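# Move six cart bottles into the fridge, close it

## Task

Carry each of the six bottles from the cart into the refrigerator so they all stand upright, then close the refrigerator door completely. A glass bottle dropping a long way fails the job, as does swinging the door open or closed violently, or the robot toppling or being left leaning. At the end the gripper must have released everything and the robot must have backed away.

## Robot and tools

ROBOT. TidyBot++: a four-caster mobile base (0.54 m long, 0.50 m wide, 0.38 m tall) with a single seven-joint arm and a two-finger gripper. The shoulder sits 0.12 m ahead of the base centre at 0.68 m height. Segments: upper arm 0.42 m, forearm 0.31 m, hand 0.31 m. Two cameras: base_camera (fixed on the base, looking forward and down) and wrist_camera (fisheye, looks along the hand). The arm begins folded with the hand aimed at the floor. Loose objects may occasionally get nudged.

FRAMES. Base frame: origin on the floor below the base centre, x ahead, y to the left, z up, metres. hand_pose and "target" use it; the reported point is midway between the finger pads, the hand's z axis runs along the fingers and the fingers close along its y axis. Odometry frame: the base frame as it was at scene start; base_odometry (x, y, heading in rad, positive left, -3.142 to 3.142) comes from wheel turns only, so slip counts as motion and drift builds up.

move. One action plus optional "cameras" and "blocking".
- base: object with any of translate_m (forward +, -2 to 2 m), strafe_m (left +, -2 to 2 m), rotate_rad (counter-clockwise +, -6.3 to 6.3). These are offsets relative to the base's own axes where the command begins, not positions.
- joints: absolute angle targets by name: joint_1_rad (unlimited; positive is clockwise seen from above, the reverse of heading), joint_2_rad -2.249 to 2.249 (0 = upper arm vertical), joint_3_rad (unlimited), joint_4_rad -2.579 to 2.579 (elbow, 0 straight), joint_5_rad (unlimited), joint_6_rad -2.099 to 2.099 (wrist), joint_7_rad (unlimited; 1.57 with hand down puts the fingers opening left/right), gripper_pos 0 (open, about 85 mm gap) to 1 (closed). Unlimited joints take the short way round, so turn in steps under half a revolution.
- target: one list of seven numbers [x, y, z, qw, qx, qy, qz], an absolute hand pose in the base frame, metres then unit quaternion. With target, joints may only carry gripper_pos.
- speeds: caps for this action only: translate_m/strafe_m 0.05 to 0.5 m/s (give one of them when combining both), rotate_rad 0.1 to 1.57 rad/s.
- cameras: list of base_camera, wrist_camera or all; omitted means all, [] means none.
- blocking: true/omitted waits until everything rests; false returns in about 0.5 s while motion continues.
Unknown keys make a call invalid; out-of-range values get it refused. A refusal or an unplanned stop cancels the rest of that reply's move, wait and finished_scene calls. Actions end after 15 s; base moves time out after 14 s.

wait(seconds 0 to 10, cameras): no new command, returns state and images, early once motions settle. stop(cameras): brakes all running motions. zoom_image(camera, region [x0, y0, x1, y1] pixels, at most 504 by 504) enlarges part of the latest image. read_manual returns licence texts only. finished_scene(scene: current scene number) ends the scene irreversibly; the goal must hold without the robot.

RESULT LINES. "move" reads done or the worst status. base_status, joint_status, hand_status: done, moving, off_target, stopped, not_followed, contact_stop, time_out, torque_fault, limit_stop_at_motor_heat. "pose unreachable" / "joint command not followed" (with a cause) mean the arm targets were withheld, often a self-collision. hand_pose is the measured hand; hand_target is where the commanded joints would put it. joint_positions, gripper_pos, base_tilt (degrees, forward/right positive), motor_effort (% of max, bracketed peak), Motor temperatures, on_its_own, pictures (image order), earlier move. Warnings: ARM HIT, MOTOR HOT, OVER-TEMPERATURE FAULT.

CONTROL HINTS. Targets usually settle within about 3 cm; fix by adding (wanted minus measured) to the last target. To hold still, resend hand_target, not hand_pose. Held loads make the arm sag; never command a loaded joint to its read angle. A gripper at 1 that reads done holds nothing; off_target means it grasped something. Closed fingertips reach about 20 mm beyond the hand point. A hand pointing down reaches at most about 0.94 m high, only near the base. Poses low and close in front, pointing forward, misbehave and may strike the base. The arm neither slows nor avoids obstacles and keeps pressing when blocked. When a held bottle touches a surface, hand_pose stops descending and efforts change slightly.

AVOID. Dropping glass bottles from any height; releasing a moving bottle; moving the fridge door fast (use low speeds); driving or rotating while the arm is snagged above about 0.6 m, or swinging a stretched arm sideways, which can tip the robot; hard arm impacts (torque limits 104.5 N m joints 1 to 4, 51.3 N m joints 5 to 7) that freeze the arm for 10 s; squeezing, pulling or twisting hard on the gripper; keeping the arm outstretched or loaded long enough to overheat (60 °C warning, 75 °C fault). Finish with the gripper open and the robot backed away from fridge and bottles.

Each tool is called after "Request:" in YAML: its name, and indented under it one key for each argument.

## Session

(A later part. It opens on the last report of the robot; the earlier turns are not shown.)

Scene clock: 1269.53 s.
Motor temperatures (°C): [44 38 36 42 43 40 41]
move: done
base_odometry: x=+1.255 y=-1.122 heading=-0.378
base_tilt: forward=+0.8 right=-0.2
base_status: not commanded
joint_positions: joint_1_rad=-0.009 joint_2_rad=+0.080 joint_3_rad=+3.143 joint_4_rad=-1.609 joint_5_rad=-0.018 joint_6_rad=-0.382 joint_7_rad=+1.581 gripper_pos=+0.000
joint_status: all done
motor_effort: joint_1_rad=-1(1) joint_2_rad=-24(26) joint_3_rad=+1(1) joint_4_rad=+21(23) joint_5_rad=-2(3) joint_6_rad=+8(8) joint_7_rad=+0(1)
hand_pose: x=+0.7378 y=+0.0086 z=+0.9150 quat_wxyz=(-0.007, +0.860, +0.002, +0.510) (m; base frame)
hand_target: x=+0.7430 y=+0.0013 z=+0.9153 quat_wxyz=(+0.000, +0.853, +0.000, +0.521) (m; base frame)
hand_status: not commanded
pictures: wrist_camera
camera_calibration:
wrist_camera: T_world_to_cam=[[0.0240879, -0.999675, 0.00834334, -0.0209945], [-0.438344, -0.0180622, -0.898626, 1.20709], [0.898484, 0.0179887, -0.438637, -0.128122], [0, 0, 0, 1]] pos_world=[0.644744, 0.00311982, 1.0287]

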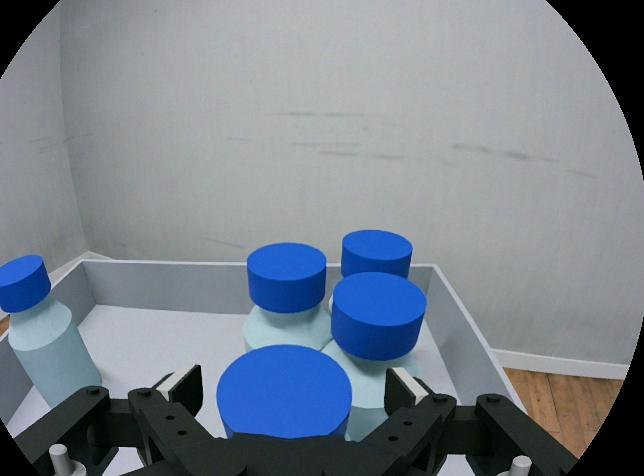

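Request:
move:
  base: {"strafe_m": 0.004}
  cameras: []

Request:
move:
  joints: {"joint_1_rad": 0.0, "joint_2_rad": 0.112, "joint_3_rad": 3.1416, "joint_4_rad": -1.804, "joint_5_rad": 0.0, "joint_6_rad": -0.125, "joint_7_rad": 1.571}
  cameras: ["wrist_camera"]

Scene clock: 1277.33 s.
Motor temperatures (°C): [44 38 36 42 43 40 41]
move: done
base_odometry: x=+1.257 y=-1.118 heading=-0.378
base_tilt: forward=+0.8 right=-0.1
base_status: done
joint_positions: joint_1_rad=-0.009 joint_2_rad=+0.080 joint_3_rad=+3.142 joint_4_rad=-1.609 joint_5_rad=-0.018 joint_6_rad=-0.380 joint_7_rad=+1.581 gripper_pos=+0.000
joint_status: not commanded
motor_effort: joint_1_rad=+0(3) joint_2_rad=-23(25) joint_3_rad=+1(3) joint_4_rad=+21(22) joint_5_rad=-2(3) joint_6_rad=+8(8) joint_7_rad=+0(1)
hand_pose: x=+0.7381 y=+0.0085 z=+0.9155 quat_wxyz=(-0.007, +0.860, +0.002, +0.511) (m; base frame)
hand_target: x=+0.7430 y=+0.0013 z=+0.9153 quat_wxyz=(+0.000, +0.853, +0.000, +0.521) (m; base frame)
hand_status: not commanded
pictures: none
No camera images: "cameras" was empty.

Scene clock: 1278.77 s.
Motor temperatures (°C): [44 38 36 42 43 40 41]
move: done
base_odometry: x=+1.257 y=-1.118 heading=-0.378
base_tilt: forward=+0.9 right=-0.1
base_status: not commanded
joint_positions: joint_1_rad=-0.009 joint_2_rad=+0.104 joint_3_rad=+3.142 joint_4_rad=-1.790 joint_5_rad=-0.018 joint_6_rad=-0.172 joint_7_rad=+1.581 gripper_pos=+0.000
joint_status: all done
motor_effort: joint_1_rad=+0(1) joint_2_rad=-24(26) joint_3_rad=+1(1) joint_4_rad=+20(22) joint_5_rad=-2(3) joint_6_rad=+8(9) joint_7_rad=+1(1)
hand_pose: x=+0.7346 y=+0.0074 z=+0.8526 quat_wxyz=(-0.005, +0.859, +0.001, +0.512) (m; base frame)
hand_target: x=+0.7394 y=+0.0013 z=+0.8525 quat_wxyz=(+0.000, +0.852, +0.000, +0.523) (m; base frame)
hand_status: not commanded
pictures: wrist_camera
camera_calibration:
wrist_camera: T_world_to_cam=[[0.0203681, -0.99975, 0.00921508, -0.0195704], [-0.433898, -0.0171429, -0.900799, 1.1482], [0.900732, 0.0143492, -0.434139, -0.158043], [0, 0, 0, 1]] pos_world=[0.640954, 0.00238576, 0.965864]

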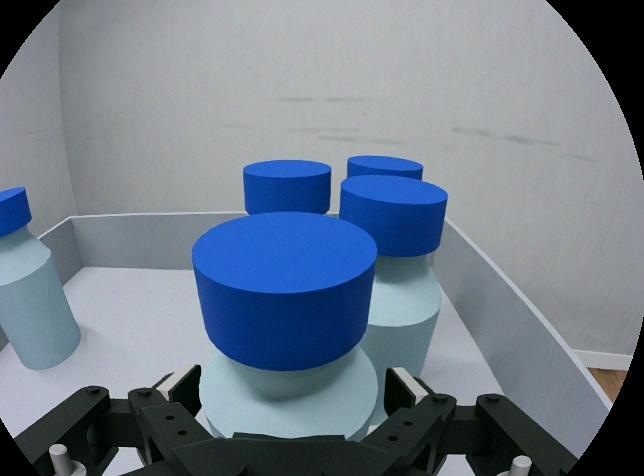

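Request:
move:
  base: {"strafe_m": 0.002}
  cameras: []

Request:
move:
  joints: {"gripper_pos": 0.4}
  cameras: ["wrist_camera"]

Scene clock: 1285.30 s.
Motor temperatures (°C): [44 38 36 42 43 40 41]
move: done
base_odometry: x=+1.257 y=-1.116 heading=-0.378
base_tilt: forward=+0.8 right=-0.2
base_status: done
joint_positions: joint_1_rad=-0.008 joint_2_rad=+0.104 joint_3_rad=+3.142 joint_4_rad=-1.790 joint_5_rad=-0.018 joint_6_rad=-0.170 joint_7_rad=+1.581 gripper_pos=+0.000
joint_status: not commanded
motor_effort: joint_1_rad=-1(5) joint_2_rad=-24(26) joint_3_rad=+0(4) joint_4_rad=+21(21) joint_5_rad=-2(3) joint_6_rad=+8(8) joint_7_rad=+0(1)
hand_pose: x=+0.7349 y=+0.0074 z=+0.8530 quat_wxyz=(-0.005, +0.858, +0.001, +0.513) (m; base frame)
hand_target: x=+0.7394 y=+0.0013 z=+0.8525 quat_wxyz=(+0.000, +0.852, +0.000, +0.523) (m; base frame)
hand_status: not commanded
pictures: none
No camera images: "cameras" was empty.

Scene clock: 1286.07 s.
Motor temperatures (°C): [44 38 36 42 43 40 41]
move: off_target
base_odometry: x=+1.257 y=-1.116 heading=-0.378
base_tilt: forward=+0.8 right=-0.1
base_status: not commanded
joint_positions: joint_1_rad=-0.008 joint_2_rad=+0.104 joint_3_rad=+3.142 joint_4_rad=-1.790 joint_5_rad=-0.018 joint_6_rad=-0.168 joint_7_rad=+1.581 gripper_pos=+0.233
joint_status: gripper_pos off_target (ended at +0.233, target +0.400)
motor_effort: joint_1_rad=+0(1) joint_2_rad=-23(25) joint_3_rad=+0(2) joint_4_rad=+21(22) joint_5_rad=-2(3) joint_6_rad=+8(9) joint_7_rad=+0(0)
hand_pose: x=+0.7350 y=+0.0074 z=+0.8534 quat_wxyz=(-0.005, +0.858, +0.001, +0.514) (m; base frame)
hand_target: x=+0.7394 y=+0.0013 z=+0.8525 quat_wxyz=(+0.000, +0.852, +0.000, +0.523) (m; base frame)
hand_status: not commanded
pictures: wrist_camera
camera_calibration:
wrist_camera: T_world_to_cam=[[0.0202813, -0.999752, 0.00922233, -0.0195533], [-0.431121, -0.0170677, -0.902133, 1.14819], [0.902066, 0.0143205, -0.43136, -0.161451], [0, 0, 0, 1]] pos_world=[0.641046, 0.00236062, 0.966358]

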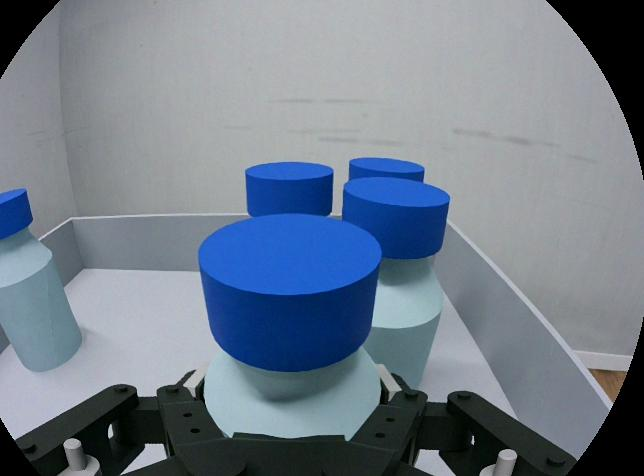

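Request:
move:
  joints: {"joint_1_rad": 0.0, "joint_2_rad": -0.045, "joint_3_rad": 3.1416, "joint_4_rad": -1.229, "joint_5_rad": 0.0, "joint_6_rad": -0.93, "joint_7_rad": 1.571, "gripper_pos": 0.4}
  cameras: ["wrist_camera"]

Request:
move:
  base: {"translate_m": -0.4}
  cameras: []

Request:
move:
  base: {"translate_m": 0.3256, "strafe_m": 0.9115, "rotate_rad": 1.246}
  speeds: {"rotate_rad": 0.8}
  cameras: ["wrist_camera"]

Scene clock: 1321.27 s.
Motor temperatures (°C): [44 38 36 42 43 40 41]
move: off_target
base_odometry: x=+1.257 y=-1.116 heading=-0.378
base_tilt: forward=+0.8 right=-0.1
base_status: not commanded
joint_positions: joint_1_rad=-0.008 joint_2_rad=-0.030 joint_3_rad=+3.142 joint_4_rad=-1.271 joint_5_rad=-0.018 joint_6_rad=-0.893 joint_7_rad=+1.581 gripper_pos=+0.233
joint_status: joint_4_rad off_target (ended at -1.271, target -1.229); gripper_pos off_target (ended at +0.233, target +0.400); the others done
motor_effort: joint_1_rad=+0(1) joint_2_rad=-22(31) joint_3_rad=+1(1) joint_4_rad=+24(27) joint_5_rad=-2(3) joint_6_rad=+10(12) joint_7_rad=+1(1)
hand_pose: x=+0.6670 y=+0.0102 z=+1.0379 quat_wxyz=(-0.008, +0.876, +0.006, +0.483) (m; base frame)
hand_target: x=+0.6577 y=+0.0014 z=+1.0598 quat_wxyz=(+0.000, +0.871, +0.000, +0.491) (m; base frame)
hand_status: not commanded
pictures: wrist_camera
camera_calibration:
wrist_camera: T_world_to_cam=[[0.0336263, -0.999403, 0.00792009, -0.0245735], [-0.49412, -0.0235126, -0.869076, 1.29315], [0.868743, 0.0253103, -0.494616, 0.0672248], [0, 0, 0, 1]] pos_world=[0.581396, 0.00414498, 1.15729]

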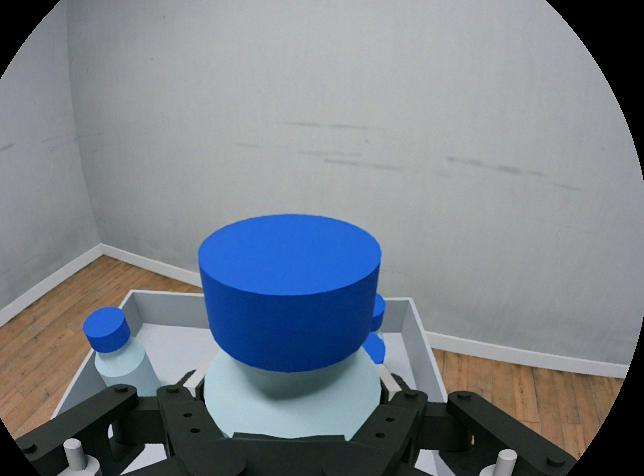

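Scene clock: 1323.50 s.
Motor temperatures (°C): [44 38 36 42 43 40 41]
move: done
base_odometry: x=+0.886 y=-0.968 heading=-0.378
base_tilt: forward=+0.8 right=-0.2
base_status: done
joint_positions: joint_1_rad=-0.008 joint_2_rad=-0.036 joint_3_rad=+3.142 joint_4_rad=-1.269 joint_5_rad=-0.018 joint_6_rad=-0.900 joint_7_rad=+1.581 gripper_pos=+0.233
joint_status: not commanded
motor_effort: joint_1_rad=-1(2) joint_2_rad=-22(27) joint_3_rad=+0(2) joint_4_rad=+24(25) joint_5_rad=-2(3) joint_6_rad=+10(11) joint_7_rad=+0(1)
hand_pose: x=+0.6638 y=+0.0099 z=+1.0403 quat_wxyz=(-0.008, +0.876, +0.006, +0.483) (m; base frame)
hand_target: x=+0.6577 y=+0.0014 z=+1.0598 quat_wxyz=(+0.000, +0.871, +0.000, +0.491) (m; base frame)
hand_status: not commanded
pictures: none
No camera images: "cameras" was empty.

Scene clock: 1326.70 s.
Motor temperatures (°C): [44 38 36 42 43 40 41]
move: done
base_odometry: x=+1.525 y=-0.242 heading=+0.868
base_tilt: forward=+0.8 right=-0.1
base_status: done
joint_positions: joint_1_rad=+0.003 joint_2_rad=-0.025 joint_3_rad=+3.141 joint_4_rad=-1.269 joint_5_rad=-0.016 joint_6_rad=-0.900 joint_7_rad=+1.581 gripper_pos=+0.233
joint_status: not commanded
motor_effort: joint_1_rad=+0(5) joint_2_rad=-22(27) joint_3_rad=+0(4) joint_4_rad=+24(25) joint_5_rad=-2(4) joint_6_rad=+10(11) joint_7_rad=+0(1)
hand_pose: x=+0.6677 y=+0.0039 z=+1.0344 quat_wxyz=(-0.005, +0.878, +0.002, +0.478) (m; base frame)
hand_target: x=+0.6577 y=+0.0014 z=+1.0598 quat_wxyz=(+0.000, +0.871, +0.000, +0.491) (m; base frame)
hand_status: not commanded
pictures: wrist_camera
camera_calibration:
wrist_camera: T_world_to_cam=[[0.0224549, -0.999705, 0.00920489, -0.0247543], [-0.503236, -0.0192582, -0.863935, 1.29107], [0.863857, 0.0147673, -0.50352, 0.0775469], [0, 0, 0, 1]] pos_world=[0.583278, -0.0010285, 1.15467]

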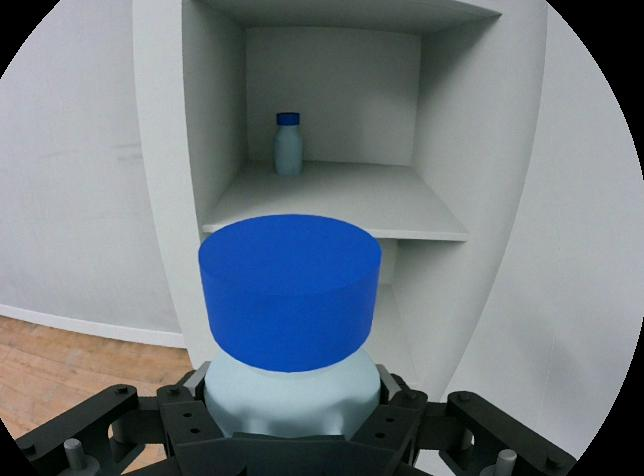

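Request:
move:
  base: {"strafe_m": 0.05, "rotate_rad": -0.018}
  joints: {"joint_1_rad": 0.0, "joint_2_rad": 0.02, "joint_3_rad": 3.1416, "joint_4_rad": -1.187, "joint_5_rad": 0.0, "joint_6_rad": -0.79, "joint_7_rad": 1.571, "gripper_pos": 0.4}
  cameras: ["base_camera", "wrist_camera"]

Scene clock: 1347.37 s.
Motor temperatures (°C): [44 38 36 42 43 40 41]
move: off_target
base_odometry: x=+1.487 y=-0.209 heading=+0.850
base_tilt: forward=+0.8 right=-0.1
base_status: done
joint_positions: joint_1_rad=-0.002 joint_2_rad=+0.031 joint_3_rad=+3.138 joint_4_rad=-1.227 joint_5_rad=-0.016 joint_6_rad=-0.827 joint_7_rad=+1.581 gripper_pos=+0.233
joint_status: joint_4_rad off_target (ended at -1.227, target -1.187); gripper_pos off_target (ended at +0.233, target +0.400); the others done
motor_effort: joint_1_rad=+0(4) joint_2_rad=-24(26) joint_3_rad=+1(4) joint_4_rad=+24(25) joint_5_rad=-3(4) joint_6_rad=+11(12) joint_7_rad=+0(1)
hand_pose: x=+0.7022 y=+0.0081 z=+1.0457 quat_wxyz=(-0.007, +0.864, +0.005, +0.504) (m; base frame)
hand_target: x=+0.7046 y=+0.0013 z=+1.0856 quat_wxyz=(+0.000, +0.841, +0.000, +0.542) (m; base frame)
hand_status: not commanded
pictures: base_camera, wrist_camera
camera_calibration:
wrist_camera: T_world_to_cam=[[0.0285278, -0.99954, 0.0103168, -0.0269023], [-0.451425, -0.0220913, -0.892036, 1.31126], [0.891853, 0.0207905, -0.451848, -0.0203847], [0, 0, 0, 1]] pos_world=[0.610884, 0.00250131, 1.16076]

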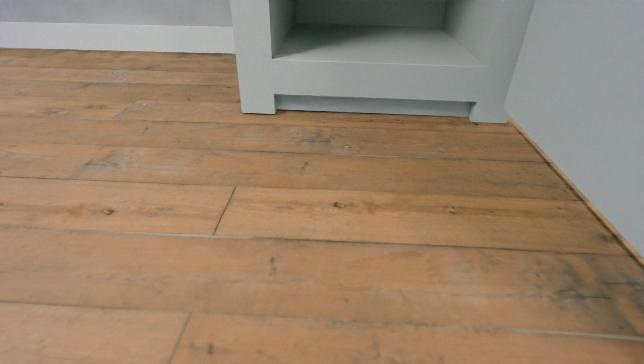

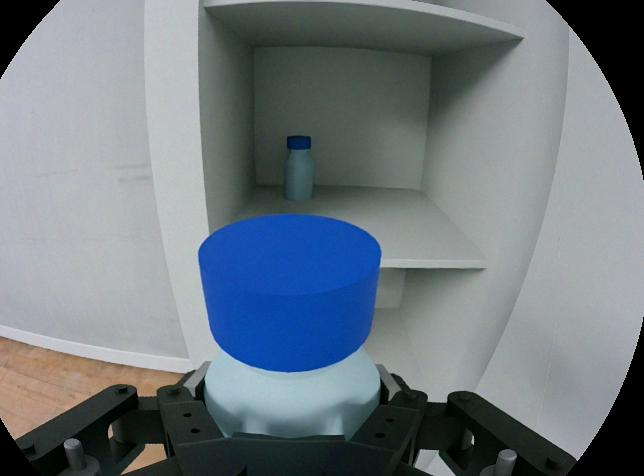

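Request:
move:
  base: {"translate_m": 0.45}
  speeds: {"translate_m": 0.35}
  cameras: ["base_camera", "wrist_camera"]

Scene clock: 1372.30 s.
Motor temperatures (°C): [44 38 36 42 43 40 41]
move: done
base_odometry: x=+1.784 y=+0.129 heading=+0.851
base_tilt: forward=+0.8 right=-0.1
base_status: done
joint_positions: joint_1_rad=-0.002 joint_2_rad=+0.040 joint_3_rad=+3.138 joint_4_rad=-1.227 joint_5_rad=-0.016 joint_6_rad=-0.827 joint_7_rad=+1.581 gripper_pos=+0.233
joint_status: not commanded
motor_effort: joint_1_rad=+0(1) joint_2_rad=-25(29) joint_3_rad=+1(1) joint_4_rad=+24(25) joint_5_rad=-2(3) joint_6_rad=+11(11) joint_7_rad=+0(1)
hand_pose: x=+0.7054 y=+0.0081 z=+1.0408 quat_wxyz=(-0.007, +0.866, +0.005, +0.500) (m; base frame)
hand_target: x=+0.7046 y=+0.0013 z=+1.0856 quat_wxyz=(+0.000, +0.841, +0.000, +0.542) (m; base frame)
hand_status: not commanded
pictures: base_camera, wrist_camera
camera_calibration:
wrist_camera: T_world_to_cam=[[0.0286126, -0.99954, 0.010093, -0.0267635], [-0.458828, -0.0221036, -0.88825, 1.30963], [0.888064, 0.0207842, -0.45925, -0.0150327], [0, 0, 0, 1]] pos_world=[0.615011, 0.0025087, 1.15664]

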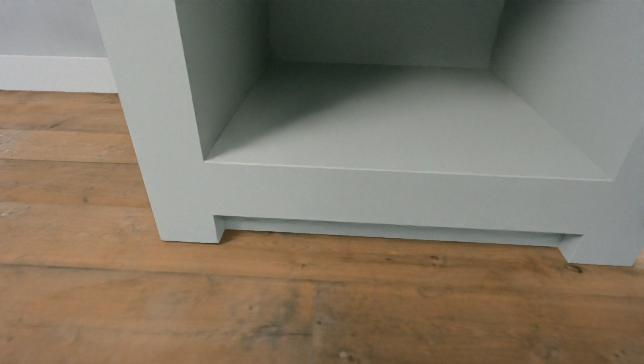

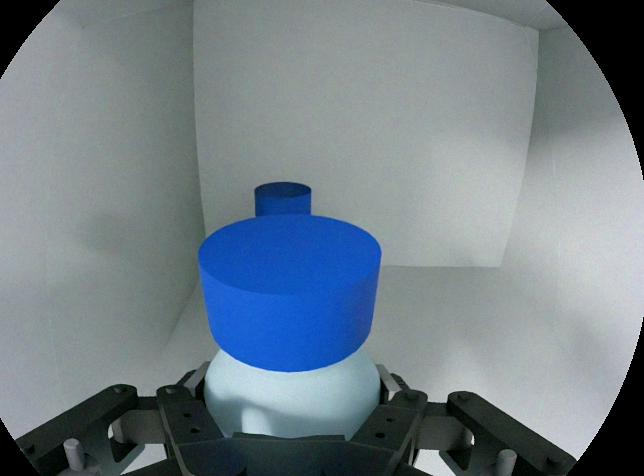

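Request:
move:
  joints: {"joint_1_rad": 0.175}
  cameras: []

Request:
move:
  base: {"translate_m": 0.21}
  speeds: {"translate_m": 0.25}
  cameras: ["base_camera", "wrist_camera"]

Scene clock: 1402.13 s.
Motor temperatures (°C): [44 38 36 42 43 40 41]
move: done
base_odometry: x=+1.784 y=+0.129 heading=+0.851
base_tilt: forward=+0.8 right=-0.1
base_status: not commanded
joint_positions: joint_1_rad=+0.163 joint_2_rad=+0.040 joint_3_rad=+3.144 joint_4_rad=-1.227 joint_5_rad=-0.016 joint_6_rad=-0.827 joint_7_rad=+1.581 gripper_pos=+0.233
joint_status: all done
motor_effort: joint_1_rad=+0(3) joint_2_rad=-25(26) joint_3_rad=+0(2) joint_4_rad=+24(24) joint_5_rad=-2(3) joint_6_rad=+11(11) joint_7_rad=+0(1)
hand_pose: x=+0.6984 y=-0.0911 z=+1.0408 quat_wxyz=(+0.036, +0.863, -0.069, +0.499) (m; base frame)
hand_target: x=+0.6959 y=-0.1006 z=+1.0856 quat_wxyz=(+0.047, +0.837, -0.073, +0.539) (m; base frame)
hand_status: not commanded
pictures: none
No camera images: "cameras" was empty.

Scene clock: 1403.87 s.
Motor temperatures (°C): [44 38 36 42 43 40 41]
move: done
base_odometry: x=+1.922 y=+0.287 heading=+0.851
base_tilt: forward=+0.8 right=-0.1
base_status: done
joint_positions: joint_1_rad=+0.163 joint_2_rad=+0.040 joint_3_rad=+3.144 joint_4_rad=-1.226 joint_5_rad=-0.016 joint_6_rad=-0.827 joint_7_rad=+1.581 gripper_pos=+0.233
joint_status: not commanded
motor_effort: joint_1_rad=-1(2) joint_2_rad=-25(29) joint_3_rad=+0(2) joint_4_rad=+24(25) joint_5_rad=-2(3) joint_6_rad=+11(11) joint_7_rad=+1(1)
hand_pose: x=+0.6984 y=-0.0911 z=+1.0412 quat_wxyz=(+0.036, +0.863, -0.069, +0.499) (m; base frame)
hand_target: x=+0.6959 y=-0.1006 z=+1.0856 quat_wxyz=(+0.047, +0.837, -0.073, +0.539) (m; base frame)
hand_status: not commanded
pictures: base_camera, wrist_camera
camera_calibration:
wrist_camera: T_world_to_cam=[[-0.140802, -0.989984, 0.0103311, -0.00677281], [-0.455297, 0.0554818, -0.888609, 1.30959], [0.879136, -0.129821, -0.458548, -0.0147309], [0, 0, 0, 1]] pos_world=[0.608247, -0.0812756, 1.15703]

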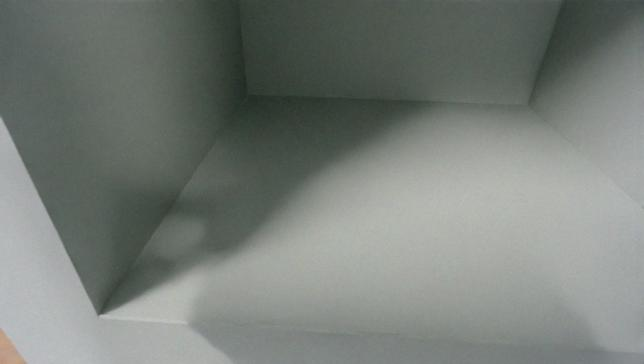

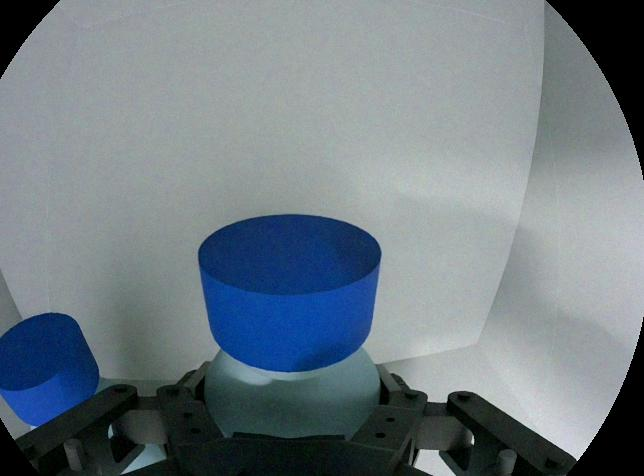

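Request:
move:
  joints: {"joint_1_rad": 0.175, "joint_2_rad": 0.0, "joint_3_rad": 3.1416, "joint_4_rad": -1.38, "joint_5_rad": 0.0, "joint_6_rad": -0.645, "joint_7_rad": 1.571, "gripper_pos": 0.4}
  cameras: []

Request:
move:
  joints: {"joint_1_rad": 0.175, "joint_2_rad": -0.005, "joint_3_rad": 3.1416, "joint_4_rad": -1.425, "joint_5_rad": 0.0, "joint_6_rad": -0.61, "joint_7_rad": 1.571, "gripper_pos": 0.4}
  cameras: ["wrist_camera"]

Scene clock: 1428.07 s.
Motor temperatures (°C): [44 38 36 43 43 40 41]
move: off_target
base_odometry: x=+1.922 y=+0.287 heading=+0.851
base_tilt: forward=+0.8 right=-0.1
base_status: not commanded
joint_positions: joint_1_rad=+0.163 joint_2_rad=+0.024 joint_3_rad=+3.144 joint_4_rad=-1.379 joint_5_rad=-0.016 joint_6_rad=-0.707 joint_7_rad=+1.581 gripper_pos=+0.233
joint_status: gripper_pos off_target (ended at +0.233, target +0.400); the others done
motor_effort: joint_1_rad=+0(1) joint_2_rad=-25(27) joint_3_rad=+0(1) joint_4_rad=+25(26) joint_5_rad=-2(3) joint_6_rad=+11(11) joint_7_rad=+0(1)
hand_pose: x=+0.6989 y=-0.0917 z=+0.9950 quat_wxyz=(+0.035, +0.867, -0.070, +0.492) (m; base frame)
hand_target: x=+0.6986 y=-0.1011 z=+1.0256 quat_wxyz=(+0.046, +0.845, -0.074, +0.528) (m; base frame)
hand_status: not commanded
pictures: none
No camera images: "cameras" was empty.

Scene clock: 1428.77 s.
Motor temperatures (°C): [44 38 36 43 43 40 41]
move: off_target
base_odometry: x=+1.922 y=+0.287 heading=+0.851
base_tilt: forward=+0.8 right=-0.1
base_status: not commanded
joint_positions: joint_1_rad=+0.163 joint_2_rad=+0.011 joint_3_rad=+3.144 joint_4_rad=-1.416 joint_5_rad=-0.016 joint_6_rad=-0.661 joint_7_rad=+1.581 gripper_pos=+0.233
joint_status: gripper_pos off_target (ended at +0.233, target +0.400); the others done
motor_effort: joint_1_rad=+1(1) joint_2_rad=-22(26) joint_3_rad=+1(2) joint_4_rad=+23(25) joint_5_rad=-2(3) joint_6_rad=+9(11) joint_7_rad=+0(1)
hand_pose: x=+0.6981 y=-0.0917 z=+0.9936 quat_wxyz=(+0.036, +0.862, -0.070, +0.502) (m; base frame)
hand_target: x=+0.6980 y=-0.1010 z=+1.0118 quat_wxyz=(+0.046, +0.846, -0.074, +0.526) (m; base frame)
hand_status: not commanded
pictures: wrist_camera
camera_calibration:
wrist_camera: T_world_to_cam=[[-0.143451, -0.989609, 0.00978682, -0.00449313], [-0.450537, 0.0564973, -0.890968, 1.26632], [0.881157, -0.13222, -0.45396, -0.042654], [0, 0, 0, 1]] pos_world=[0.607464, -0.0816298, 1.10893]

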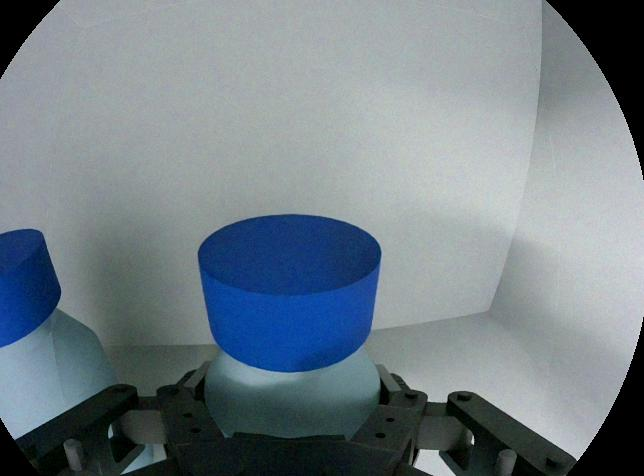

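Request:
move:
  joints: {"joint_2_rad": -0.005, "joint_4_rad": -1.45, "joint_6_rad": -0.615}
  cameras: []

Request:
move:
  joints: {"gripper_pos": 0.15}
  cameras: []

Request:
move:
  joints: {"gripper_pos": 0.0}
  cameras: ["wrist_camera"]

Scene clock: 1434.33 s.
Motor temperatures (°C): [44 38 36 42 43 40 41]
move: done
base_odometry: x=+1.922 y=+0.287 heading=+0.851
base_tilt: forward=+0.8 right=-0.1
base_status: not commanded
joint_positions: joint_1_rad=+0.163 joint_2_rad=+0.006 joint_3_rad=+3.144 joint_4_rad=-1.428 joint_5_rad=-0.016 joint_6_rad=-0.648 joint_7_rad=+1.581 gripper_pos=+0.233
joint_status: all done
motor_effort: joint_1_rad=+1(1) joint_2_rad=-20(22) joint_3_rad=+1(2) joint_4_rad=+21(22) joint_5_rad=-1(2) joint_6_rad=+7(9) joint_7_rad=+1(1)
hand_pose: x=+0.6973 y=-0.0916 z=+0.9932 quat_wxyz=(+0.037, +0.860, -0.070, +0.504) (m; base frame)
hand_target: x=+0.6949 y=-0.1005 z=+0.9957 quat_wxyz=(+0.045, +0.854, -0.075, +0.513) (m; base frame)
hand_status: not commanded
pictures: none
No camera images: "cameras" was empty.

Scene clock: 1435.00 s.
Motor temperatures (°C): [44 38 36 42 43 40 41]
move: done
base_odometry: x=+1.922 y=+0.287 heading=+0.851
base_tilt: forward=+0.8 right=-0.1
base_status: not commanded
joint_positions: joint_1_rad=+0.163 joint_2_rad=+0.006 joint_3_rad=+3.144 joint_4_rad=-1.432 joint_5_rad=-0.016 joint_6_rad=-0.648 joint_7_rad=+1.581 gripper_pos=+0.150
joint_status: all done
motor_effort: joint_1_rad=-1(1) joint_2_rad=-21(22) joint_3_rad=+0(2) joint_4_rad=+21(22) joint_5_rad=-2(3) joint_6_rad=+8(8) joint_7_rad=+0(1)
hand_pose: x=+0.6967 y=-0.0916 z=+0.9913 quat_wxyz=(+0.037, +0.861, -0.070, +0.503) (m; base frame)
hand_target: x=+0.6949 y=-0.1005 z=+0.9957 quat_wxyz=(+0.045, +0.854, -0.075, +0.513) (m; base frame)
hand_status: not commanded
pictures: none
No camera images: "cameras" was empty.

Scene clock: 1435.57 s.
Motor temperatures (°C): [44 38 36 42 43 40 41]
move: done
base_odometry: x=+1.922 y=+0.287 heading=+0.851
base_tilt: forward=+0.8 right=-0.1
base_status: not commanded
joint_positions: joint_1_rad=+0.163 joint_2_rad=+0.006 joint_3_rad=+3.144 joint_4_rad=-1.432 joint_5_rad=-0.016 joint_6_rad=-0.648 joint_7_rad=+1.581 gripper_pos=+0.000
joint_status: all done
motor_effort: joint_1_rad=+0(1) joint_2_rad=-21(21) joint_3_rad=+0(1) joint_4_rad=+21(21) joint_5_rad=-2(2) joint_6_rad=+8(8) joint_7_rad=+0(1)
hand_pose: x=+0.6967 y=-0.0916 z=+0.9913 quat_wxyz=(+0.037, +0.861, -0.070, +0.503) (m; base frame)
hand_target: x=+0.6949 y=-0.1005 z=+0.9957 quat_wxyz=(+0.045, +0.854, -0.075, +0.513) (m; base frame)
hand_status: not commanded
pictures: wrist_camera
camera_calibration:
wrist_camera: T_world_to_cam=[[-0.143834, -0.989553, 0.00986488, -0.00439795], [-0.448064, 0.0562328, -0.892231, 1.26309], [0.882355, -0.132754, -0.451471, -0.0457945], [0, 0, 0, 1]] pos_world=[0.605722, -0.0814586, 1.10634]

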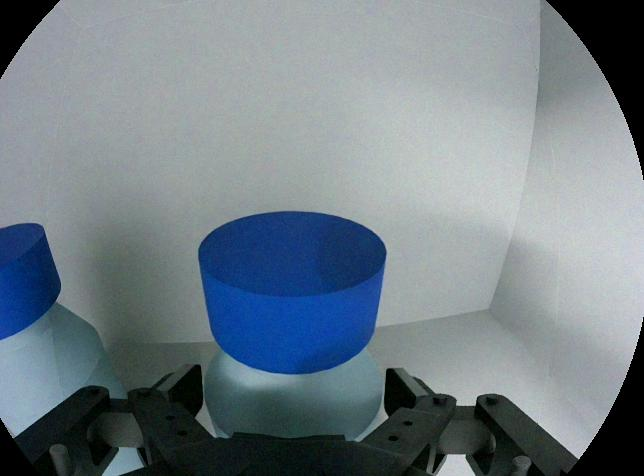

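Request:
move:
  base: {"translate_m": -0.66}
  cameras: ["wrist_camera"]

Request:
move:
  base: {"translate_m": -0.4}
  joints: {"joint_1_rad": 0.0, "joint_2_rad": 0.014, "joint_4_rad": -0.677, "joint_6_rad": -1.69}
  cameras: []

Request:
move:
  base: {"translate_m": -0.8045, "strafe_m": -0.4673, "rotate_rad": -0.879}
  cameras: ["wrist_camera", "base_camera"]

Scene clock: 1501.83 s.
Motor temperatures (°C): [44 38 36 42 43 40 41]
move: done
base_odometry: x=+1.487 y=-0.209 heading=+0.851
base_tilt: forward=+0.8 right=-0.1
base_status: done
joint_positions: joint_1_rad=+0.165 joint_2_rad=-0.014 joint_3_rad=+3.143 joint_4_rad=-1.436 joint_5_rad=-0.016 joint_6_rad=-0.648 joint_7_rad=+1.581 gripper_pos=+0.000
joint_status: not commanded
motor_effort: joint_1_rad=-1(5) joint_2_rad=-20(25) joint_3_rad=+0(4) joint_4_rad=+21(22) joint_5_rad=-2(3) joint_6_rad=+8(9) joint_7_rad=+0(1)
hand_pose: x=+0.6902 y=-0.0913 z=+0.9998 quat_wxyz=(+0.037, +0.857, -0.070, +0.509) (m; base frame)
hand_target: x=+0.6949 y=-0.1005 z=+0.9957 quat_wxyz=(+0.045, +0.854, -0.075, +0.513) (m; base frame)
hand_status: not commanded
pictures: wrist_camera
camera_calibration:
wrist_camera: T_world_to_cam=[[-0.145263, -0.989341, 0.0101331, -0.0043714], [-0.434925, 0.0546531, -0.898807, 1.26513], [0.888673, -0.13497, -0.438228, -0.0539471], [0, 0, 0, 1]] pos_world=[0.597544, -0.0807495, 1.11351]

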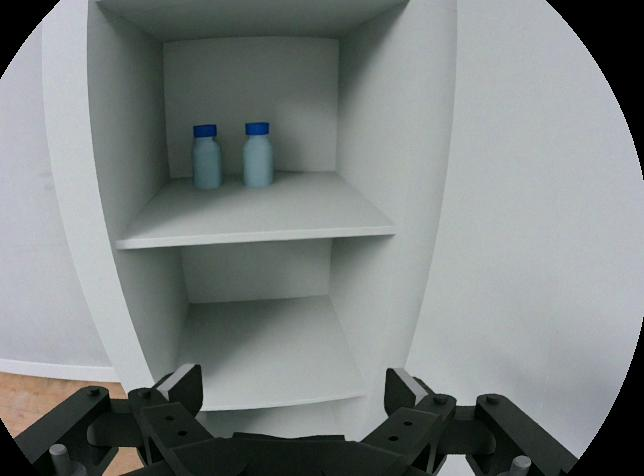

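Scene clock: 1504.27 s.
Motor temperatures (°C): [44 38 36 42 43 40 41]
move: done
base_odometry: x=+1.223 y=-0.510 heading=+0.851
base_tilt: forward=+0.8 right=-0.1
base_status: done
joint_positions: joint_1_rad=+0.023 joint_2_rad=+0.004 joint_3_rad=+3.143 joint_4_rad=-0.700 joint_5_rad=-0.016 joint_6_rad=-1.637 joint_7_rad=+1.581 gripper_pos=+0.000
joint_status: all done
motor_effort: joint_1_rad=+0(1) joint_2_rad=-14(25) joint_3_rad=+0(1) joint_4_rad=+15(23) joint_5_rad=-2(3) joint_6_rad=+6(8) joint_7_rad=+0(1)
hand_pose: x=+0.5476 y=-0.0041 z=+1.1255 quat_wxyz=(-0.001, +0.921, -0.003, +0.390) (m; base frame)
hand_target: x=+0.5398 y=+0.0013 z=+1.1193 quat_wxyz=(+0.000, +0.929, +0.000, +0.371) (m; base frame)
hand_status: not commanded
pictures: none
No camera images: "cameras" was empty.

Scene clock: 1507.70 s.
Motor temperatures (°C): [44 38 36 42 43 40 41]
move: done
base_odometry: x=+1.043 y=-1.423 heading=-0.029
base_tilt: forward=+0.8 right=-0.1
base_status: done
joint_positions: joint_1_rad=+0.011 joint_2_rad=+0.016 joint_3_rad=+3.142 joint_4_rad=-0.700 joint_5_rad=-0.016 joint_6_rad=-1.640 joint_7_rad=+1.581 gripper_pos=+0.000
joint_status: not commanded
motor_effort: joint_1_rad=+0(2) joint_2_rad=-15(18) joint_3_rad=+0(3) joint_4_rad=+15(15) joint_5_rad=-3(3) joint_6_rad=+6(7) joint_7_rad=+0(1)
hand_pose: x=+0.5522 y=+0.0014 z=+1.1198 quat_wxyz=(-0.003, +0.924, +0.003, +0.383) (m; base frame)
hand_target: x=+0.5398 y=+0.0013 z=+1.1193 quat_wxyz=(+0.000, +0.929, +0.000, +0.371) (m; base frame)
hand_status: not commanded
pictures: base_camera, wrist_camera
camera_calibration:
wrist_camera: T_world_to_cam=[[0.0251588, -0.999639, 0.00947968, -0.0272973], [-0.672906, -0.0239469, -0.73934, 1.26083], [0.7393, 0.012222, -0.673265, 0.479273], [0, 0, 0, 1]] pos_world=[0.494777, -0.00295226, 1.25512]

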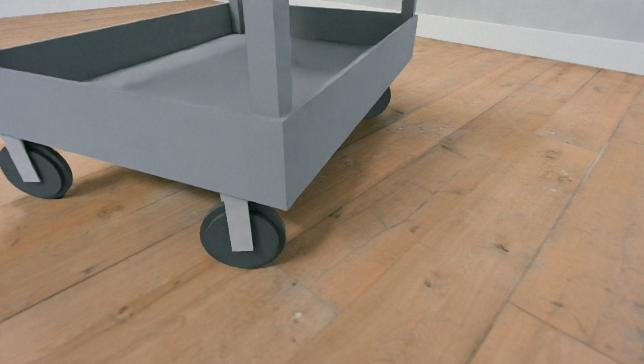

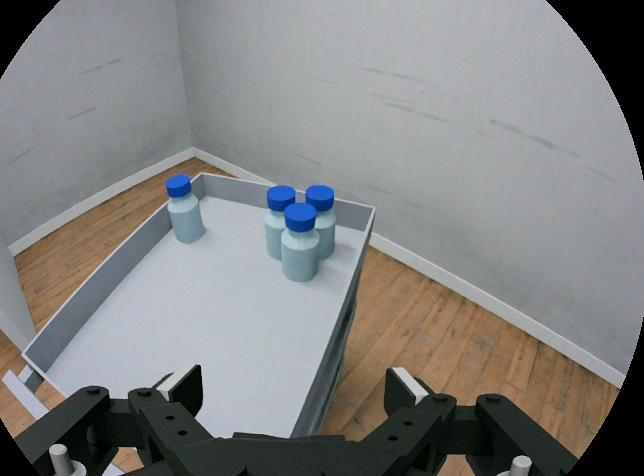

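Request:
move:
  base: {"translate_m": 0.11, "strafe_m": 0.007}
  speeds: {"translate_m": 0.25}
  joints: {"joint_1_rad": 0.0, "joint_2_rad": 0.352, "joint_3_rad": 3.1416, "joint_4_rad": -1.071, "joint_5_rad": 0.0, "joint_6_rad": -0.653, "joint_7_rad": 1.571, "gripper_pos": 0.0}
  cameras: ["wrist_camera"]

Scene clock: 1534.97 s.
Motor temperatures (°C): [44 38 36 42 43 39 41]
move: done
base_odometry: x=+1.154 y=-1.419 heading=-0.029
base_tilt: forward=+0.8 right=-0.1
base_status: done
joint_positions: joint_1_rad=+0.011 joint_2_rad=+0.350 joint_3_rad=+3.142 joint_4_rad=-1.063 joint_5_rad=-0.016 joint_6_rad=-0.701 joint_7_rad=+1.581 gripper_pos=+0.000
joint_status: all done
motor_effort: joint_1_rad=+0(1) joint_2_rad=-33(40) joint_3_rad=+0(1) joint_4_rad=+21(24) joint_5_rad=-2(3) joint_6_rad=+8(9) joint_7_rad=+0(1)
hand_pose: x=+0.8402 y=-0.0036 z=+0.9649 quat_wxyz=(-0.002, +0.871, -0.003, +0.491) (m; base frame)
hand_target: x=+0.8474 y=+0.0013 z=+0.9724 quat_wxyz=(+0.000, +0.861, +0.000, +0.508) (m; base frame)
hand_status: not commanded
pictures: wrist_camera
camera_calibration:
wrist_camera: T_world_to_cam=[[0.0101311, -0.999902, 0.00969997, -0.0256321], [-0.477973, -0.0133629, -0.878273, 1.31037], [0.878316, 0.00426158, -0.478061, -0.143093], [0, 0, 0, 1]] pos_world=[0.752261, -0.00750939, 1.0827]

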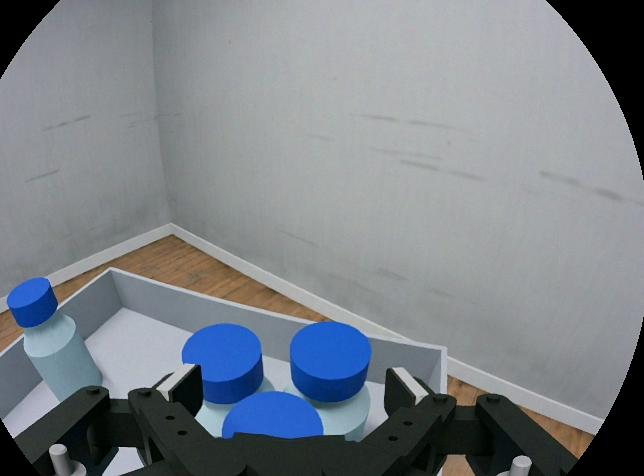

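Request:
move:
  base: {"translate_m": 0.005, "strafe_m": 0.018}
  cameras: []

Request:
move:
  joints: {"joint_1_rad": 0.0, "joint_2_rad": 0.338, "joint_3_rad": 3.1416, "joint_4_rad": -1.282, "joint_5_rad": 0.0, "joint_6_rad": -0.446, "joint_7_rad": 1.571}
  cameras: ["wrist_camera"]

Scene clock: 1555.80 s.
Motor temperatures (°C): [44 38 36 42 43 39 41]
move: done
base_odometry: x=+1.160 y=-1.401 heading=-0.030
base_tilt: forward=+0.8 right=-0.1
base_status: done
joint_positions: joint_1_rad=+0.004 joint_2_rad=+0.350 joint_3_rad=+3.141 joint_4_rad=-1.063 joint_5_rad=-0.016 joint_6_rad=-0.697 joint_7_rad=+1.581 gripper_pos=+0.000
joint_status: not commanded
motor_effort: joint_1_rad=+0(4) joint_2_rad=-34(36) joint_3_rad=+1(2) joint_4_rad=+21(21) joint_5_rad=-3(3) joint_6_rad=+8(8) joint_7_rad=+0(1)
hand_pose: x=+0.8409 y=+0.0022 z=+0.9660 quat_wxyz=(-0.004, +0.870, +0.000, +0.493) (m; base frame)
hand_target: x=+0.8474 y=+0.0013 z=+0.9724 quat_wxyz=(+0.000, +0.861, +0.000, +0.508) (m; base frame)
hand_status: not commanded
pictures: none
No camera images: "cameras" was empty.

Scene clock: 1557.27 s.
Motor temperatures (°C): [44 39 36 42 43 39 41]
move: done
base_odometry: x=+1.160 y=-1.401 heading=-0.030
base_tilt: forward=+0.8 right=-0.1
base_status: not commanded
joint_positions: joint_1_rad=+0.004 joint_2_rad=+0.346 joint_3_rad=+3.141 joint_4_rad=-1.267 joint_5_rad=-0.016 joint_6_rad=-0.493 joint_7_rad=+1.581 gripper_pos=+0.000
joint_status: all done
motor_effort: joint_1_rad=-1(1) joint_2_rad=-33(35) joint_3_rad=+0(1) joint_4_rad=+21(23) joint_5_rad=-2(3) joint_6_rad=+8(9) joint_7_rad=+0(1)
hand_pose: x=+0.8435 y=+0.0013 z=+0.9059 quat_wxyz=(-0.004, +0.869, -0.001, +0.495) (m; base frame)
hand_target: x=+0.8464 y=+0.0013 z=+0.9154 quat_wxyz=(+0.000, +0.859, +0.000, +0.512) (m; base frame)
hand_status: not commanded
pictures: wrist_camera
camera_calibration:
wrist_camera: T_world_to_cam=[[0.0149084, -0.999846, 0.00925844, -0.0237897], [-0.469368, -0.0151739, -0.882872, 1.25707], [0.882877, 0.00881665, -0.469522, -0.185749], [0, 0, 0, 1]] pos_world=[0.754375, -0.00307375, 1.02284]

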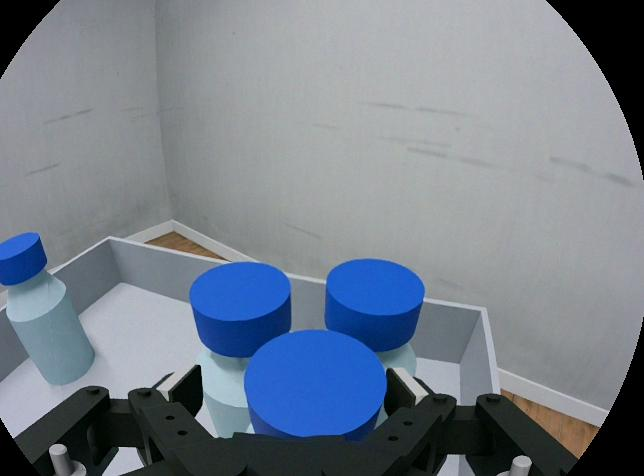

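Request:
move:
  base: {"strafe_m": -0.006}
  cameras: ["wrist_camera"]

Scene clock: 1572.60 s.
Motor temperatures (°C): [44 39 36 42 43 39 41]
move: done
base_odometry: x=+1.159 y=-1.407 heading=-0.029
base_tilt: forward=+0.8 right=-0.1
base_status: done
joint_positions: joint_1_rad=+0.003 joint_2_rad=+0.345 joint_3_rad=+3.142 joint_4_rad=-1.267 joint_5_rad=-0.016 joint_6_rad=-0.491 joint_7_rad=+1.581 gripper_pos=+0.000
joint_status: not commanded
motor_effort: joint_1_rad=+0(4) joint_2_rad=-33(35) joint_3_rad=+0(2) joint_4_rad=+21(22) joint_5_rad=-2(3) joint_6_rad=+8(8) joint_7_rad=+0(1)
hand_pose: x=+0.8436 y=+0.0012 z=+0.9072 quat_wxyz=(-0.004, +0.868, -0.002, +0.497) (m; base frame)
hand_target: x=+0.8464 y=+0.0013 z=+0.9154 quat_wxyz=(+0.000, +0.859, +0.000, +0.512) (m; base frame)
hand_status: not commanded
pictures: wrist_camera
camera_calibration:
wrist_camera: T_world_to_cam=[[0.0146608, -0.999848, 0.00945724, -0.0238855], [-0.46655, -0.015206, -0.884364, 1.25724], [0.884373, 0.0085532, -0.466702, -0.189074], [0, 0, 0, 1]] pos_world=[0.754128, -0.00314715, 1.02384]

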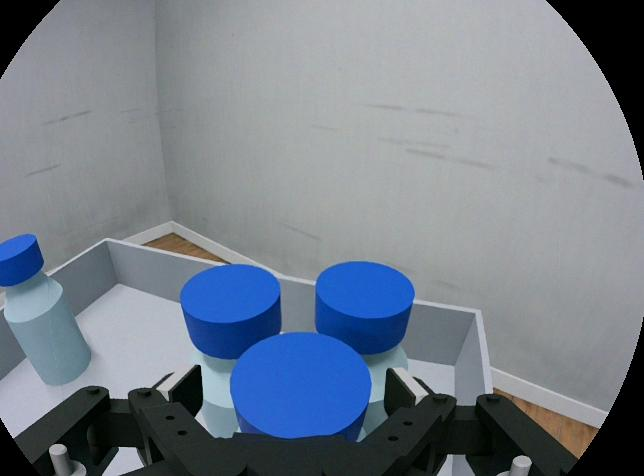

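Request:
move:
  joints: {"joint_1_rad": 0.0, "joint_2_rad": 0.345, "joint_3_rad": 3.1416, "joint_4_rad": -1.455, "joint_5_rad": 0.0, "joint_6_rad": -0.25, "joint_7_rad": 1.571}
  cameras: ["wrist_camera"]

Scene clock: 1586.67 s.
Motor temperatures (°C): [44 39 36 42 43 39 41]
move: done
base_odometry: x=+1.159 y=-1.407 heading=-0.029
base_tilt: forward=+0.8 right=-0.1
base_status: not commanded
joint_positions: joint_1_rad=+0.003 joint_2_rad=+0.344 joint_3_rad=+3.142 joint_4_rad=-1.440 joint_5_rad=-0.016 joint_6_rad=-0.297 joint_7_rad=+1.581 gripper_pos=+0.000
joint_status: all done
motor_effort: joint_1_rad=-1(1) joint_2_rad=-34(35) joint_3_rad=+0(1) joint_4_rad=+21(23) joint_5_rad=-2(3) joint_6_rad=+8(9) joint_7_rad=+0(1)
hand_pose: x=+0.8397 y=+0.0003 z=+0.8594 quat_wxyz=(-0.003, +0.863, -0.003, +0.506) (m; base frame)
hand_target: x=+0.8437 y=+0.0013 z=+0.8628 quat_wxyz=(+0.000, +0.855, +0.000, +0.519) (m; base frame)
hand_status: not commanded
pictures: wrist_camera
camera_calibration:
wrist_camera: T_world_to_cam=[[0.0113658, -0.999883, 0.010203, -0.02213], [-0.447613, -0.0142118, -0.894114, 1.2056], [0.894155, 0.00559529, -0.447723, -0.232416], [0, 0, 0, 1]] pos_world=[0.747709, -0.00369327, 0.974111]

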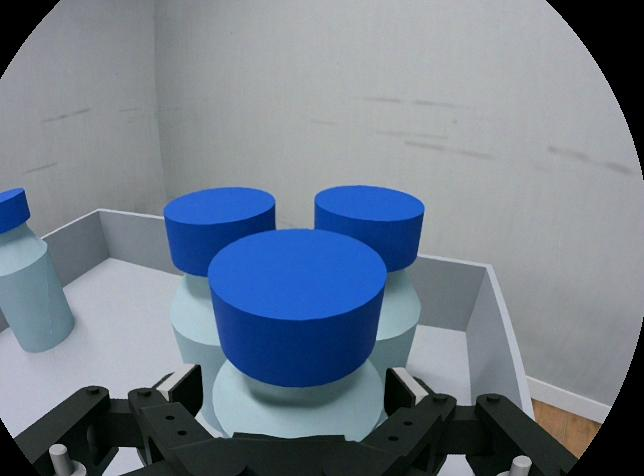

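Request:
move:
  joints: {"joint_2_rad": 0.357, "joint_4_rad": -1.463}
  cameras: []

Request:
move:
  joints: {"gripper_pos": 0.4}
  cameras: ["wrist_camera"]

Scene clock: 1595.30 s.
Motor temperatures (°C): [44 39 36 42 43 39 41]
move: done
base_odometry: x=+1.159 y=-1.407 heading=-0.029
base_tilt: forward=+0.8 right=-0.1
base_status: not commanded
joint_positions: joint_1_rad=+0.003 joint_2_rad=+0.346 joint_3_rad=+3.142 joint_4_rad=-1.446 joint_5_rad=-0.016 joint_6_rad=-0.294 joint_7_rad=+1.581 gripper_pos=+0.000
joint_status: all done
motor_effort: joint_1_rad=-1(1) joint_2_rad=-33(35) joint_3_rad=+0(1) joint_4_rad=+21(22) joint_5_rad=-2(3) joint_6_rad=+8(8) joint_7_rad=+0(1)
hand_pose: x=+0.8394 y=+0.0003 z=+0.8552 quat_wxyz=(-0.003, +0.864, -0.003, +0.504) (m; base frame)
hand_target: x=+0.8440 y=+0.0013 z=+0.8495 quat_wxyz=(+0.000, +0.860, +0.000, +0.511) (m; base frame)
hand_status: not commanded
pictures: none
No camera images: "cameras" was empty.

Scene clock: 1596.07 s.
Motor temperatures (°C): [44 39 36 42 43 39 41]
move: off_target
base_odometry: x=+1.159 y=-1.407 heading=-0.029
base_tilt: forward=+0.8 right=-0.1
base_status: not commanded
joint_positions: joint_1_rad=+0.004 joint_2_rad=+0.345 joint_3_rad=+3.143 joint_4_rad=-1.447 joint_5_rad=-0.016 joint_6_rad=-0.292 joint_7_rad=+1.581 gripper_pos=+0.236
joint_status: gripper_pos off_target (ended at +0.236, target +0.400)
motor_effort: joint_1_rad=-1(5) joint_2_rad=-31(33) joint_3_rad=-1(4) joint_4_rad=+21(22) joint_5_rad=-2(3) joint_6_rad=+8(9) joint_7_rad=+0(1)
hand_pose: x=+0.8393 y=-0.0007 z=+0.8560 quat_wxyz=(-0.002, +0.863, -0.003, +0.505) (m; base frame)
hand_target: x=+0.8440 y=+0.0013 z=+0.8495 quat_wxyz=(+0.000, +0.860, +0.000, +0.511) (m; base frame)
hand_status: not commanded
pictures: wrist_camera
camera_calibration:
wrist_camera: T_world_to_cam=[[0.0098039, -0.999894, 0.0107329, -0.0222767], [-0.450246, -0.013998, -0.892795, 1.20348], [0.892851, 0.0039204, -0.450336, -0.230298], [0, 0, 0, 1]] pos_world=[0.747703, -0.00452521, 0.970988]

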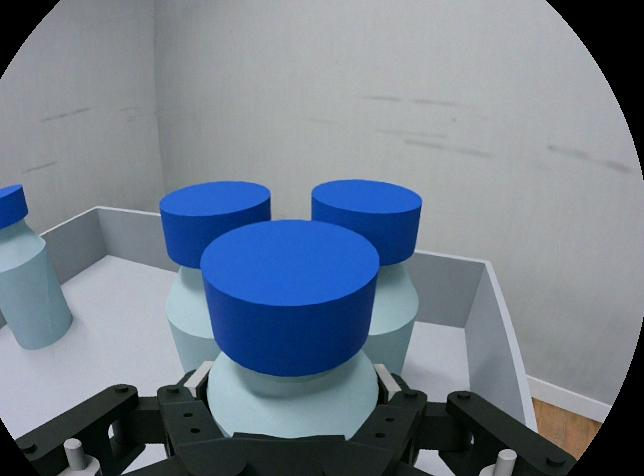

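Request:
move:
  joints: {"joint_1_rad": 0.0, "joint_2_rad": 0.325, "joint_3_rad": 3.1416, "joint_4_rad": -1.03, "joint_5_rad": 0.0, "joint_6_rad": -0.72, "joint_7_rad": 1.571, "gripper_pos": 0.4}
  cameras: ["wrist_camera"]

Request:
move:
  joints: {"joint_1_rad": 0.0, "joint_2_rad": -0.045, "joint_3_rad": 3.1416, "joint_4_rad": -1.229, "joint_5_rad": 0.0, "joint_6_rad": -0.93, "joint_7_rad": 1.571, "gripper_pos": 0.4}
  cameras: ["wrist_camera"]

Scene clock: 1610.03 s.
Motor temperatures (°C): [44 39 36 42 43 39 41]
move: off_target
base_odometry: x=+1.159 y=-1.407 heading=-0.029
base_tilt: forward=+0.8 right=-0.1
base_status: not commanded
joint_positions: joint_1_rad=+0.004 joint_2_rad=+0.346 joint_3_rad=+3.143 joint_4_rad=-1.071 joint_5_rad=-0.016 joint_6_rad=-0.685 joint_7_rad=+1.581 gripper_pos=+0.236
joint_status: joint_4_rad off_target (ended at -1.071, target -1.030); gripper_pos off_target (ended at +0.236, target +0.400); the others done
motor_effort: joint_1_rad=-1(2) joint_2_rad=-38(43) joint_3_rad=+0(2) joint_4_rad=+25(29) joint_5_rad=-2(4) joint_6_rad=+11(13) joint_7_rad=+0(1)
hand_pose: x=+0.8409 y=+0.0011 z=+0.9682 quat_wxyz=(-0.004, +0.868, -0.001, +0.497) (m; base frame)
hand_target: x=+0.8330 y=+0.0013 z=+0.9975 quat_wxyz=(+0.000, +0.861, +0.000, +0.508) (m; base frame)
hand_status: not commanded
pictures: wrist_camera
camera_calibration:
wrist_camera: T_world_to_cam=[[0.0162258, -0.999816, 0.0102141, -0.0266244], [-0.465946, -0.0165994, -0.884657, 1.30963], [0.884664, 0.00959505, -0.46613, -0.159039], [0, 0, 0, 1]] pos_world=[0.751348, -0.00335432, 1.08472]

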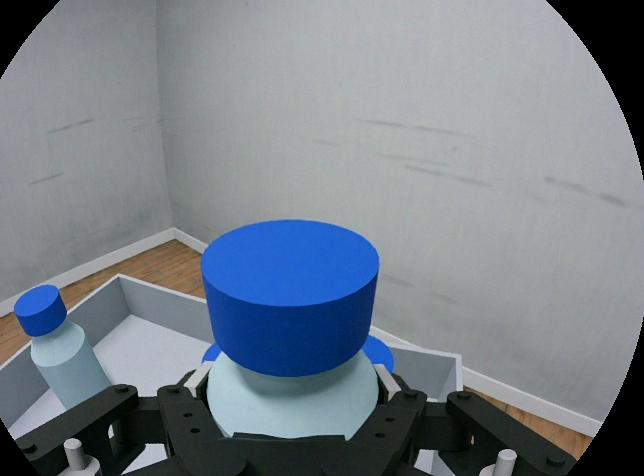

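Scene clock: 1611.87 s.
Motor temperatures (°C): [44 39 36 42 43 39 41]
move: off_target
base_odometry: x=+1.159 y=-1.407 heading=-0.029
base_tilt: forward=+0.8 right=-0.2
base_status: not commanded
joint_positions: joint_1_rad=+0.004 joint_2_rad=-0.032 joint_3_rad=+3.143 joint_4_rad=-1.232 joint_5_rad=-0.016 joint_6_rad=-0.896 joint_7_rad=+1.581 gripper_pos=+0.236
joint_status: gripper_pos off_target (ended at +0.236, target +0.400); the others done
motor_effort: joint_1_rad=+0(2) joint_2_rad=-23(41) joint_3_rad=+0(1) joint_4_rad=+24(26) joint_5_rad=-2(3) joint_6_rad=+11(12) joint_7_rad=+0(1)
hand_pose: x=+0.6680 y=+0.0024 z=+1.0603 quat_wxyz=(-0.004, +0.866, +0.001, +0.499) (m; base frame)
hand_target: x=+0.6577 y=+0.0013 z=+1.0598 quat_wxyz=(+0.000, +0.871, +0.000, +0.491) (m; base frame)
hand_status: not commanded
pictures: wrist_camera
camera_calibration:
wrist_camera: T_world_to_cam=[[0.0193428, -0.999756, 0.0106754, -0.0259385], [-0.460765, -0.0183896, -0.887332, 1.30995], [0.887311, 0.0122446, -0.461008, 0.0296456], [0, 0, 0, 1]] pos_world=[0.577777, -0.00220572, 1.17631]

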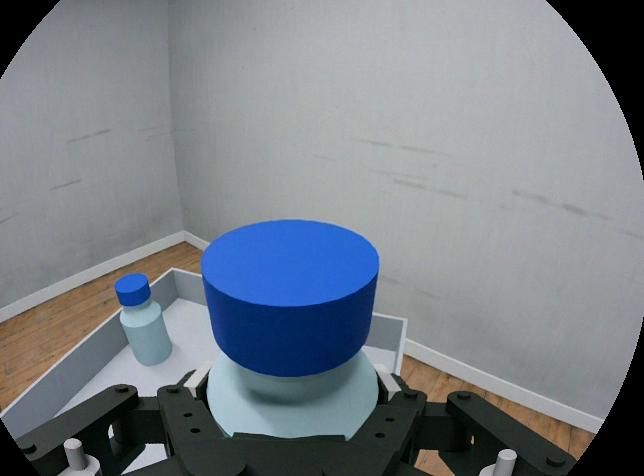

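Request:
move:
  cameras: ["base_camera", "wrist_camera"]

Scene clock: 1646.23 s.
Motor temperatures (°C): [44 39 36 42 43 39 41]
base_odometry: x=+1.159 y=-1.407 heading=-0.029
base_tilt: forward=+0.8 right=-0.1
base_status: not commanded
joint_positions: joint_1_rad=+0.004 joint_2_rad=-0.032 joint_3_rad=+3.143 joint_4_rad=-1.232 joint_5_rad=-0.016 joint_6_rad=-0.897 joint_7_rad=+1.581 gripper_pos=+0.236
joint_status: gripper_pos off_target (ended at +0.236, target +0.400); the others done
motor_effort: joint_1_rad=+0(2) joint_2_rad=-22(41) joint_3_rad=+0(1) joint_4_rad=+24(26) joint_5_rad=-2(3) joint_6_rad=+11(12) joint_7_rad=+1(1)
hand_pose: x=+0.6679 y=+0.0024 z=+1.0601 quat_wxyz=(-0.004, +0.867, +0.001, +0.499) (m; base frame)
hand_target: x=+0.6577 y=+0.0013 z=+1.0598 quat_wxyz=(+0.000, +0.871, +0.000, +0.491) (m; base frame)
hand_status: not commanded
pictures: base_camera, wrist_camera
camera_calibration:
wrist_camera: T_world_to_cam=[[0.0193615, -0.999756, 0.0106618, -0.0259294], [-0.461413, -0.0183951, -0.886995, 1.3098], [0.886974, 0.012254, -0.461656, 0.0305683], [0, 0, 0, 1]] pos_world=[0.577748, -0.00220378, 1.17617]

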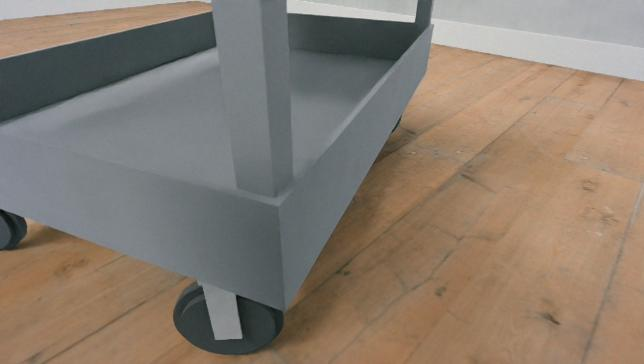

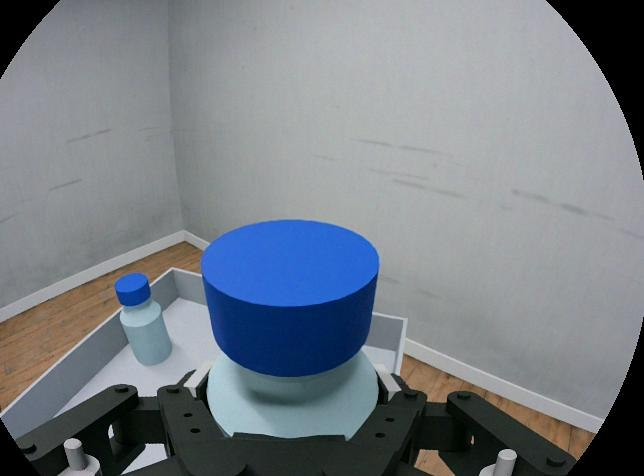

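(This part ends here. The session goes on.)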